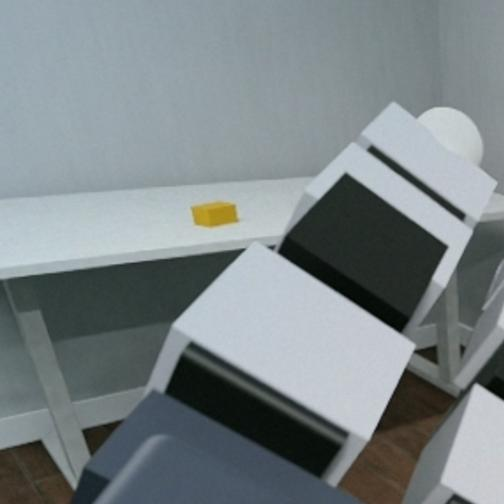

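move:
  base: {"translate_m":1.437,"strafe_m":0.392,"rotate_rad":0.75}
  joints: {"joint_1_rad":-0.25,"joint_6_rad":-0.8}
  cameras: ["all"]

zoom_image:
  camera: "wrist_camera"
  region: [280, 0, 480, 200]

Scene clock: 49.23 s.
move: done
base_odometry: x=-1.250 y=+0.811 heading=+3.050
base_tilt: forward=+0.0 right=+0.0
base_status: done
joint_positions: joint_1_rad=-0.238 joint_2_rad=-1.177 joint_3_rad=+3.150 joint_4_rad=-2.050 joint_5_rad=+0.032 joint_6_rad=-0.754 joint_7_rad=+2.511 hand_index_mcp=+0.760 hand_index_abd=+0.000 hand_index_pip=+0.577 hand_index_dip=+0.696 hand_middle_mcp=+0.760 hand_middle_abd=+0.000 hand_middle_pip=+0.577 hand_middle_dip=+0.696 hand_ring_mcp=+0.761 hand_ring_abd=+0.000 hand_ring_pip=+0.577 hand_ring_dip=+0.696 hand_thumb_cmc=+0.719 hand_thumb_axl=+0.677 hand_thumb_mcp=+0.225 hand_thumb_ipl=+0.168 hand_current_limit=+0.400 hand_speed=-0.600
joint_status: all done
hand_state: goal,goal,goal,goal,goal,goal,goal,goal,goal,goal,goal,goal,goal,goal,goal,goal
index_mcp_current_ma: 3
index_abd_current_ma: 0
index_pip_current_ma: 0
index_dip_current_ma: 0
middle_mcp_current_ma: 3
middle_abd_current_ma: 0
middle_pip_current_ma: 0
middle_dip_current_ma: 0
ring_mcp_current_ma: 4
ring_abd_current_ma: 0
ring_pip_current_ma: 0
ring_dip_current_ma: 0
thumb_cmc_current_ma: 3
thumb_axl_current_ma: 0
thumb_mcp_current_ma: 0
thumb_ipl_current_ma: 0
hand_goal_index_mcp: 0.754
hand_goal_index_abd: 0.000
hand_goal_index_pip: 0.576
hand_goal_index_dip: 0.696
hand_goal_middle_mcp: 0.754
hand_goal_middle_abd: 0.000
hand_goal_middle_pip: 0.576
hand_goal_middle_dip: 0.696
hand_goal_ring_mcp: 0.754
hand_goal_ring_abd: 0.000
hand_goal_ring_pip: 0.576
hand_goal_ring_dip: 0.696
hand_goal_thumb_cmc: 0.714
hand_goal_thumb_axl: 0.678
hand_goal_thumb_mcp: 0.226
hand_goal_thumb_ipl: 0.168
motor_effort: joint_1_rad=-1(2) joint_2_rad=+14(17) joint_3_rad=+1(2) joint_4_rad=+15(16) joint_5_rad=+0(2) joint_6_rad=+9(10) joint_7_rad=+0(1)
hand_pose: x=+0.2872 y=-0.0372 z=+1.0848 quat_wxyz=(-0.250, -0.606, -0.401, -0.640) (m; base frame)
hand_target: x=+0.2756 y=-0.0321 z=+1.0804 quat_wxyz=(-0.216, -0.612, -0.393, -0.651) (m; base frame)
hand_status: not commanded
pictures: base_camera, wrist_camera
camera_calibration:
wrist_camera: T_world_to_cam=[[0.267724, -0.961576, 0.0607941, -0.135801], [-0.7128, -0.240123, -0.658982, 0.86319], [0.648259, 0.133092, -0.749698, 0.751545], [0, 0, 0, 1]] pos_world=[0.164444, -0.0233359, 1.14051]

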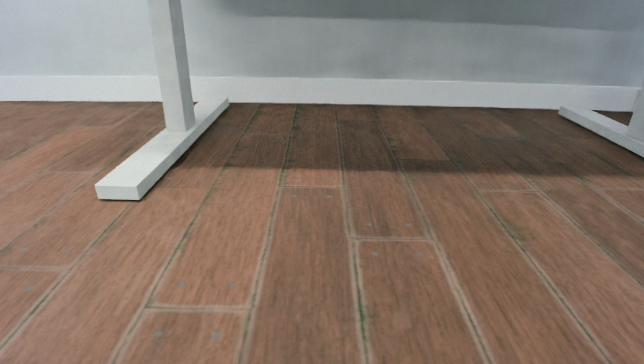

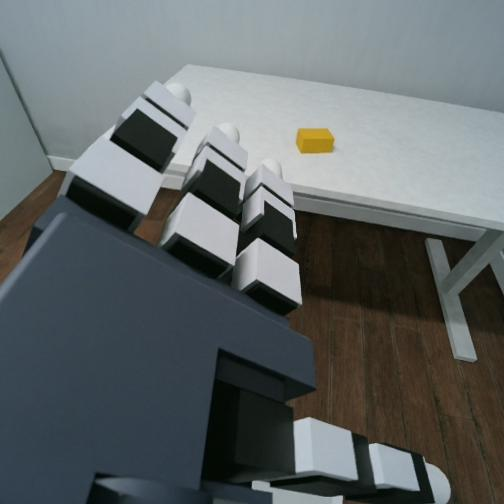

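Scaled by 2.520 from the camera's 504x504 image, which has a finer 720x720 frame.

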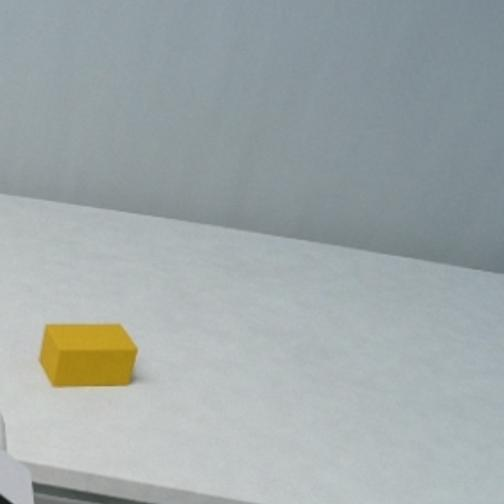

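move:
  base: {"translate_m":0.333,"strafe_m":-0.225,"rotate_rad":0.39}
  target: [0.55, -0.04, 0.98, 0.3536, -0.6124, 0.6124, -0.3536]
  joints: {"hand_index_mcp":0.863,"hand_middle_mcp":0.863,"hand_ring_mcp":0.863,"hand_index_pip":-0.226,"hand_middle_pip":-0.226,"hand_ring_pip":-0.226,"hand_index_dip":0.551,"hand_middle_dip":0.551,"hand_ring_dip":0.551,"hand_thumb_cmc":-0.571,"hand_thumb_mcp":0.169,"hand_thumb_ipl":0.005}
  min_time_s: 3

move:
  target: [0.65, -0.02, 0.82, 0.3536, -0.6124, 0.6124, -0.3536]
  min_time_s: 2
  cameras: ["all"]

Scene clock: 77.20 s.
move: done
base_odometry: x=-1.561 y=+1.065 heading=-2.843
base_tilt: forward=+0.0 right=+0.0
base_status: done
joint_positions: joint_1_rad=+0.457 joint_2_rad=-0.197 joint_3_rad=+3.024 joint_4_rad=-1.421 joint_5_rad=-0.314 joint_6_rad=-0.889 joint_7_rad=+0.448 hand_index_mcp=+0.859 hand_index_abd=+0.000 hand_index_pip=-0.224 hand_index_dip=+0.554 hand_middle_mcp=+0.859 hand_middle_abd=+0.000 hand_middle_pip=-0.224 hand_middle_dip=+0.555 hand_ring_mcp=+0.858 hand_ring_abd=+0.000 hand_ring_pip=-0.224 hand_ring_dip=+0.555 hand_thumb_cmc=-0.566 hand_thumb_axl=+0.677 hand_thumb_mcp=+0.170 hand_thumb_ipl=+0.008 hand_current_limit=+0.400 hand_speed=-0.600
joint_status: all done
hand_state: goal,goal,goal,goal,goal,goal,goal,goal,goal,goal,goal,goal,goal,goal,goal,goal
index_mcp_current_ma: -3
index_abd_current_ma: 0
index_pip_current_ma: 0
index_dip_current_ma: 1
middle_mcp_current_ma: -3
middle_abd_current_ma: 0
middle_pip_current_ma: 1
middle_dip_current_ma: 1
ring_mcp_current_ma: -4
ring_abd_current_ma: 0
ring_pip_current_ma: 1
ring_dip_current_ma: 1
thumb_cmc_current_ma: 2
thumb_axl_current_ma: 0
thumb_mcp_current_ma: 0
thumb_ipl_current_ma: 1
hand_goal_index_mcp: 0.864
hand_goal_index_abd: 0.000
hand_goal_index_pip: -0.226
hand_goal_index_dip: 0.552
hand_goal_middle_mcp: 0.864
hand_goal_middle_abd: 0.000
hand_goal_middle_pip: -0.226
hand_goal_middle_dip: 0.552
hand_goal_ring_mcp: 0.864
hand_goal_ring_abd: 0.000
hand_goal_ring_pip: -0.226
hand_goal_ring_dip: 0.552
hand_goal_thumb_cmc: -0.570
hand_goal_thumb_axl: 0.678
hand_goal_thumb_mcp: 0.170
hand_goal_thumb_ipl: 0.006
motor_effort: joint_1_rad=-1(2) joint_2_rad=-10(17) joint_3_rad=+1(3) joint_4_rad=+17(17) joint_5_rad=-2(3) joint_6_rad=+8(10) joint_7_rad=+0(0)
hand_pose: x=+0.5449 y=-0.0646 z=+0.9776 quat_wxyz=(+0.318, -0.627, +0.592, -0.394) (m; base frame)
hand_target: x=+0.5500 y=-0.0400 z=+0.9800 quat_wxyz=(+0.354, -0.612, +0.612, -0.354) (m; base frame)
hand_status: done (0.025 m and 6.8 deg from the pose sent, 0.283 m and 149.5 deg at the start)
pictures: none

Scene clock: 79.83 s.
move: done
base_odometry: x=-1.561 y=+1.065 heading=-2.843
base_tilt: forward=+0.0 right=+0.0
base_status: not commanded
joint_positions: joint_1_rad=+0.021 joint_2_rad=-0.022 joint_3_rad=+3.267 joint_4_rad=-1.709 joint_5_rad=-0.315 joint_6_rad=-0.404 joint_7_rad=+0.447 hand_index_mcp=+0.859 hand_index_abd=+0.000 hand_index_pip=-0.224 hand_index_dip=+0.554 hand_middle_mcp=+0.858 hand_middle_abd=+0.000 hand_middle_pip=-0.224 hand_middle_dip=+0.555 hand_ring_mcp=+0.858 hand_ring_abd=+0.000 hand_ring_pip=-0.224 hand_ring_dip=+0.555 hand_thumb_cmc=-0.566 hand_thumb_axl=+0.677 hand_thumb_mcp=+0.170 hand_thumb_ipl=+0.008 hand_current_limit=+0.400 hand_speed=-0.600
joint_status: not commanded
hand_state: goal,goal,goal,goal,goal,goal,goal,goal,goal,goal,goal,goal,goal,goal,goal,goal
index_mcp_current_ma: -3
index_abd_current_ma: 0
index_pip_current_ma: 0
index_dip_current_ma: 1
middle_mcp_current_ma: -3
middle_abd_current_ma: 0
middle_pip_current_ma: 1
middle_dip_current_ma: 1
ring_mcp_current_ma: -4
ring_abd_current_ma: 0
ring_pip_current_ma: 1
ring_dip_current_ma: 1
thumb_cmc_current_ma: 1
thumb_axl_current_ma: 0
thumb_mcp_current_ma: 0
thumb_ipl_current_ma: 1
hand_goal_index_mcp: 0.864
hand_goal_index_abd: 0.000
hand_goal_index_pip: -0.226
hand_goal_index_dip: 0.552
hand_goal_middle_mcp: 0.864
hand_goal_middle_abd: 0.000
hand_goal_middle_pip: -0.226
hand_goal_middle_dip: 0.552
hand_goal_ring_mcp: 0.864
hand_goal_ring_abd: 0.000
hand_goal_ring_pip: -0.226
hand_goal_ring_dip: 0.552
hand_goal_thumb_cmc: -0.570
hand_goal_thumb_axl: 0.678
hand_goal_thumb_mcp: 0.170
hand_goal_thumb_ipl: 0.006
motor_effort: joint_1_rad=-1(1) joint_2_rad=-16(18) joint_3_rad=+0(1) joint_4_rad=+17(18) joint_5_rad=-2(3) joint_6_rad=+7(8) joint_7_rad=+0(1)
hand_pose: x=+0.6440 y=-0.0307 z=+0.8459 quat_wxyz=(+0.344, -0.632, +0.583, -0.378) (m; base frame)
hand_target: x=+0.6500 y=-0.0200 z=+0.8200 quat_wxyz=(+0.354, -0.612, +0.612, -0.354) (m; base frame)
hand_status: done (0.029 m and 5.0 deg from the pose sent, 0.195 m and 6.8 deg at the start)
pictures: base_camera, wrist_camera
camera_calibration:
wrist_camera: T_world_to_cam=[[-0.277805, 0.722471, -0.633136, 0.779379], [-0.389906, 0.517547, 0.761655, -0.424743], [0.877951, 0.458455, 0.137918, -0.54853], [0, 0, 0, 1]] pos_world=[0.532488, -0.0917772, 0.892612]

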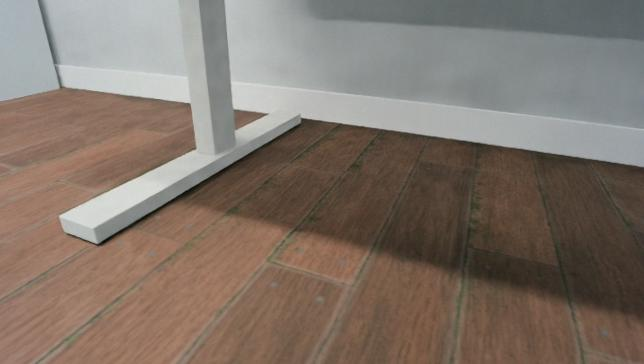

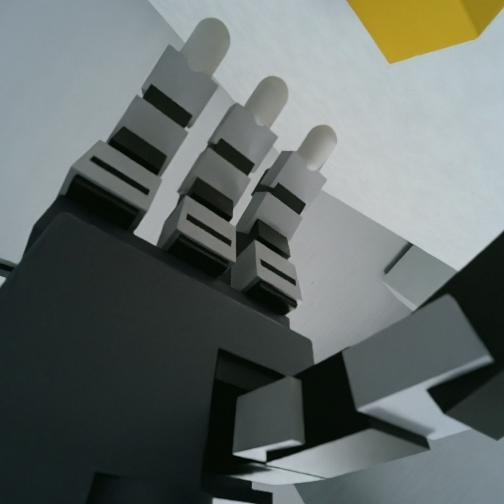

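move:
  target: [0.668, -0.042, 0.785, 0.3536, -0.6124, 0.6124, -0.3536]
  min_time_s: 1.5
  cameras: ["wrist_camera"]

Scene clock: 89.27 s.
move: done
base_odometry: x=-1.561 y=+1.065 heading=-2.843
base_tilt: forward=+0.0 right=+0.0
base_status: not commanded
joint_positions: joint_1_rad=-0.081 joint_2_rad=+0.041 joint_3_rad=+3.455 joint_4_rad=-1.751 joint_5_rad=-0.661 joint_6_rad=-0.351 joint_7_rad=+0.753 hand_index_mcp=+0.859 hand_index_abd=+0.000 hand_index_pip=-0.224 hand_index_dip=+0.554 hand_middle_mcp=+0.858 hand_middle_abd=+0.000 hand_middle_pip=-0.224 hand_middle_dip=+0.555 hand_ring_mcp=+0.858 hand_ring_abd=+0.000 hand_ring_pip=-0.224 hand_ring_dip=+0.555 hand_thumb_cmc=-0.567 hand_thumb_axl=+0.677 hand_thumb_mcp=+0.170 hand_thumb_ipl=+0.008 hand_current_limit=+0.400 hand_speed=-0.600
joint_status: not commanded
hand_state: goal,goal,goal,goal,goal,goal,goal,goal,goal,goal,goal,goal,goal,goal,goal,goal
index_mcp_current_ma: -3
index_abd_current_ma: 0
index_pip_current_ma: 0
index_dip_current_ma: 1
middle_mcp_current_ma: -3
middle_abd_current_ma: 0
middle_pip_current_ma: 1
middle_dip_current_ma: 1
ring_mcp_current_ma: -4
ring_abd_current_ma: 0
ring_pip_current_ma: 1
ring_dip_current_ma: 1
thumb_cmc_current_ma: 1
thumb_axl_current_ma: 0
thumb_mcp_current_ma: 0
thumb_ipl_current_ma: 1
hand_goal_index_mcp: 0.864
hand_goal_index_abd: 0.000
hand_goal_index_pip: -0.226
hand_goal_index_dip: 0.552
hand_goal_middle_mcp: 0.864
hand_goal_middle_abd: 0.000
hand_goal_middle_pip: -0.226
hand_goal_middle_dip: 0.552
hand_goal_ring_mcp: 0.864
hand_goal_ring_abd: 0.000
hand_goal_ring_pip: -0.226
hand_goal_ring_dip: 0.552
hand_goal_thumb_cmc: -0.570
hand_goal_thumb_axl: 0.678
hand_goal_thumb_mcp: 0.170
hand_goal_thumb_ipl: 0.006
motor_effort: joint_1_rad=+0(1) joint_2_rad=-17(18) joint_3_rad=+1(1) joint_4_rad=+17(18) joint_5_rad=-2(3) joint_6_rad=+6(8) joint_7_rad=+0(0)
hand_pose: x=+0.6641 y=-0.0476 z=+0.8162 quat_wxyz=(+0.360, -0.614, +0.599, -0.367) (m; base frame)
hand_target: x=+0.6680 y=-0.0420 z=+0.7850 quat_wxyz=(+0.354, -0.612, +0.612, -0.354) (m; base frame)
hand_status: done (0.032 m and 2.3 deg from the pose sent, 0.066 m and 5.0 deg at the start)
pictures: wrist_camera
camera_calibration:
wrist_camera: T_world_to_cam=[[-0.257869, 0.763271, -0.592386, 0.733846], [-0.384498, 0.481411, 0.787658, -0.412036], [0.886377, 0.430883, 0.169336, -0.586887], [0, 0, 0, 1]] pos_world=[0.551012, -0.108885, 0.858644]

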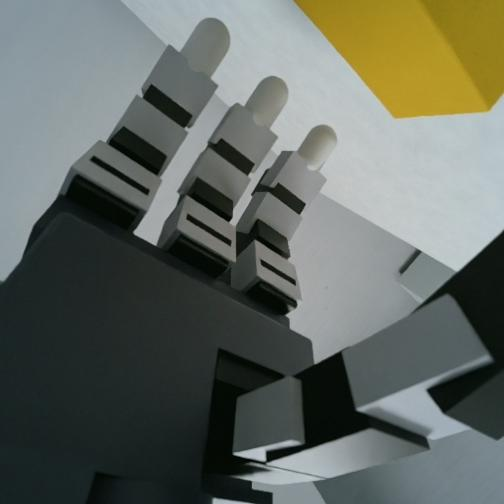

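move:
  target: [0.663, -0.054, 0.764, 0.3536, -0.6124, 0.6124, -0.3536]
  min_time_s: 1.5
  cameras: ["wrist_camera"]

Scene clock: 95.57 s.
move: done
base_odometry: x=-1.561 y=+1.065 heading=-2.843
base_tilt: forward=+0.0 right=+0.0
base_status: not commanded
joint_positions: joint_1_rad=-0.036 joint_2_rad=+0.051 joint_3_rad=+3.433 joint_4_rad=-1.808 joint_5_rad=-0.890 joint_6_rad=-0.329 joint_7_rad=+1.006 hand_index_mcp=+0.859 hand_index_abd=+0.000 hand_index_pip=-0.224 hand_index_dip=+0.554 hand_middle_mcp=+0.858 hand_middle_abd=+0.000 hand_middle_pip=-0.224 hand_middle_dip=+0.555 hand_ring_mcp=+0.858 hand_ring_abd=+0.000 hand_ring_pip=-0.224 hand_ring_dip=+0.555 hand_thumb_cmc=-0.567 hand_thumb_axl=+0.677 hand_thumb_mcp=+0.170 hand_thumb_ipl=+0.008 hand_current_limit=+0.400 hand_speed=-0.600
joint_status: not commanded
hand_state: goal,goal,goal,goal,goal,goal,goal,goal,goal,goal,goal,goal,goal,goal,goal,goal
index_mcp_current_ma: -3
index_abd_current_ma: 0
index_pip_current_ma: 0
index_dip_current_ma: 1
middle_mcp_current_ma: -3
middle_abd_current_ma: 0
middle_pip_current_ma: 1
middle_dip_current_ma: 1
ring_mcp_current_ma: -4
ring_abd_current_ma: 0
ring_pip_current_ma: 1
ring_dip_current_ma: 1
thumb_cmc_current_ma: 1
thumb_axl_current_ma: 0
thumb_mcp_current_ma: 0
thumb_ipl_current_ma: 1
hand_goal_index_mcp: 0.864
hand_goal_index_abd: 0.000
hand_goal_index_pip: -0.226
hand_goal_index_dip: 0.552
hand_goal_middle_mcp: 0.864
hand_goal_middle_abd: 0.000
hand_goal_middle_pip: -0.226
hand_goal_middle_dip: 0.552
hand_goal_ring_mcp: 0.864
hand_goal_ring_abd: 0.000
hand_goal_ring_pip: -0.226
hand_goal_ring_dip: 0.552
hand_goal_thumb_cmc: -0.570
hand_goal_thumb_axl: 0.678
hand_goal_thumb_mcp: 0.170
hand_goal_thumb_ipl: 0.006
motor_effort: joint_1_rad=+0(1) joint_2_rad=-18(18) joint_3_rad=+1(1) joint_4_rad=+17(17) joint_5_rad=-3(3) joint_6_rad=+5(6) joint_7_rad=+0(1)
hand_pose: x=+0.6621 y=-0.0491 z=+0.7973 quat_wxyz=(+0.366, -0.620, +0.590, -0.365) (m; base frame)
hand_target: x=+0.6630 y=-0.0540 z=+0.7640 quat_wxyz=(+0.354, -0.612, +0.612, -0.354) (m; base frame)
hand_status: done (0.034 m and 3.3 deg from the pose sent, 0.053 m and 2.3 deg at the start)
pictures: wrist_camera
camera_calibration:
wrist_camera: T_world_to_cam=[[-0.271374, 0.756302, -0.595284, 0.734266], [-0.401251, 0.473283, 0.78422, -0.383753], [0.874845, 0.451675, 0.17503, -0.577088], [0, 0, 0, 1]] pos_world=[0.550142, -0.113047, 0.839051]

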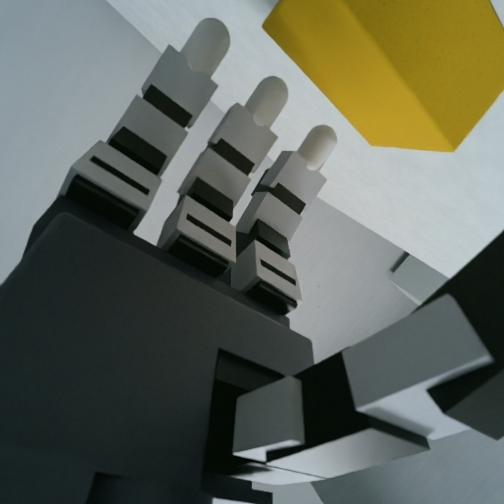

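move:
  target: [0.652, -0.072, 0.752, 0.3536, -0.6124, 0.6124, -0.3536]
  min_time_s: 1.5
  cameras: ["wrist_camera"]

Scene clock: 104.03 s.
move: done
base_odometry: x=-1.561 y=+1.065 heading=-2.843
base_tilt: forward=+0.0 right=+0.0
base_status: not commanded
joint_positions: joint_1_rad=+0.069 joint_2_rad=+0.051 joint_3_rad=+3.383 joint_4_rad=-1.851 joint_5_rad=-1.065 joint_6_rad=-0.329 joint_7_rad=+1.216 hand_index_mcp=+0.859 hand_index_abd=+0.000 hand_index_pip=-0.224 hand_index_dip=+0.554 hand_middle_mcp=+0.858 hand_middle_abd=+0.000 hand_middle_pip=-0.224 hand_middle_dip=+0.555 hand_ring_mcp=+0.858 hand_ring_abd=+0.000 hand_ring_pip=-0.224 hand_ring_dip=+0.555 hand_thumb_cmc=-0.567 hand_thumb_axl=+0.677 hand_thumb_mcp=+0.170 hand_thumb_ipl=+0.008 hand_current_limit=+0.400 hand_speed=-0.600
joint_status: not commanded
hand_state: goal,goal,goal,goal,goal,goal,goal,goal,goal,goal,goal,goal,goal,goal,goal,goal
index_mcp_current_ma: -3
index_abd_current_ma: 0
index_pip_current_ma: 0
index_dip_current_ma: 1
middle_mcp_current_ma: -3
middle_abd_current_ma: 0
middle_pip_current_ma: 1
middle_dip_current_ma: 1
ring_mcp_current_ma: -4
ring_abd_current_ma: 0
ring_pip_current_ma: 1
ring_dip_current_ma: 1
thumb_cmc_current_ma: 1
thumb_axl_current_ma: 0
thumb_mcp_current_ma: 0
thumb_ipl_current_ma: 1
hand_goal_index_mcp: 0.864
hand_goal_index_abd: 0.000
hand_goal_index_pip: -0.226
hand_goal_index_dip: 0.552
hand_goal_middle_mcp: 0.864
hand_goal_middle_abd: 0.000
hand_goal_middle_pip: -0.226
hand_goal_middle_dip: 0.552
hand_goal_ring_mcp: 0.864
hand_goal_ring_abd: 0.000
hand_goal_ring_pip: -0.226
hand_goal_ring_dip: 0.552
hand_goal_thumb_cmc: -0.570
hand_goal_thumb_axl: 0.678
hand_goal_thumb_mcp: 0.170
hand_goal_thumb_ipl: 0.006
motor_effort: joint_1_rad=+0(1) joint_2_rad=-18(18) joint_3_rad=+1(2) joint_4_rad=+17(17) joint_5_rad=-3(3) joint_6_rad=+3(5) joint_7_rad=+0(0)
hand_pose: x=+0.6551 y=-0.0719 z=+0.7861 quat_wxyz=(+0.363, -0.617, +0.590, -0.374) (m; base frame)
hand_target: x=+0.6520 y=-0.0720 z=+0.7520 quat_wxyz=(+0.354, -0.612, +0.612, -0.354) (m; base frame)
hand_status: done (0.034 m and 3.6 deg from the pose sent, 0.052 m and 3.3 deg at the start)
pictures: wrist_camera
camera_calibration:
wrist_camera: T_world_to_cam=[[-0.256557, 0.752369, -0.606729, 0.741904], [-0.402472, 0.487565, 0.774788, -0.35784], [0.878746, 0.442969, 0.177719, -0.564121], [0, 0, 0, 1]] pos_world=[0.542039, -0.133827, 0.82764]

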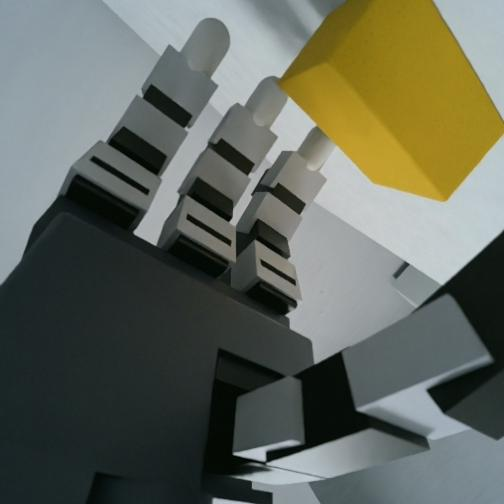

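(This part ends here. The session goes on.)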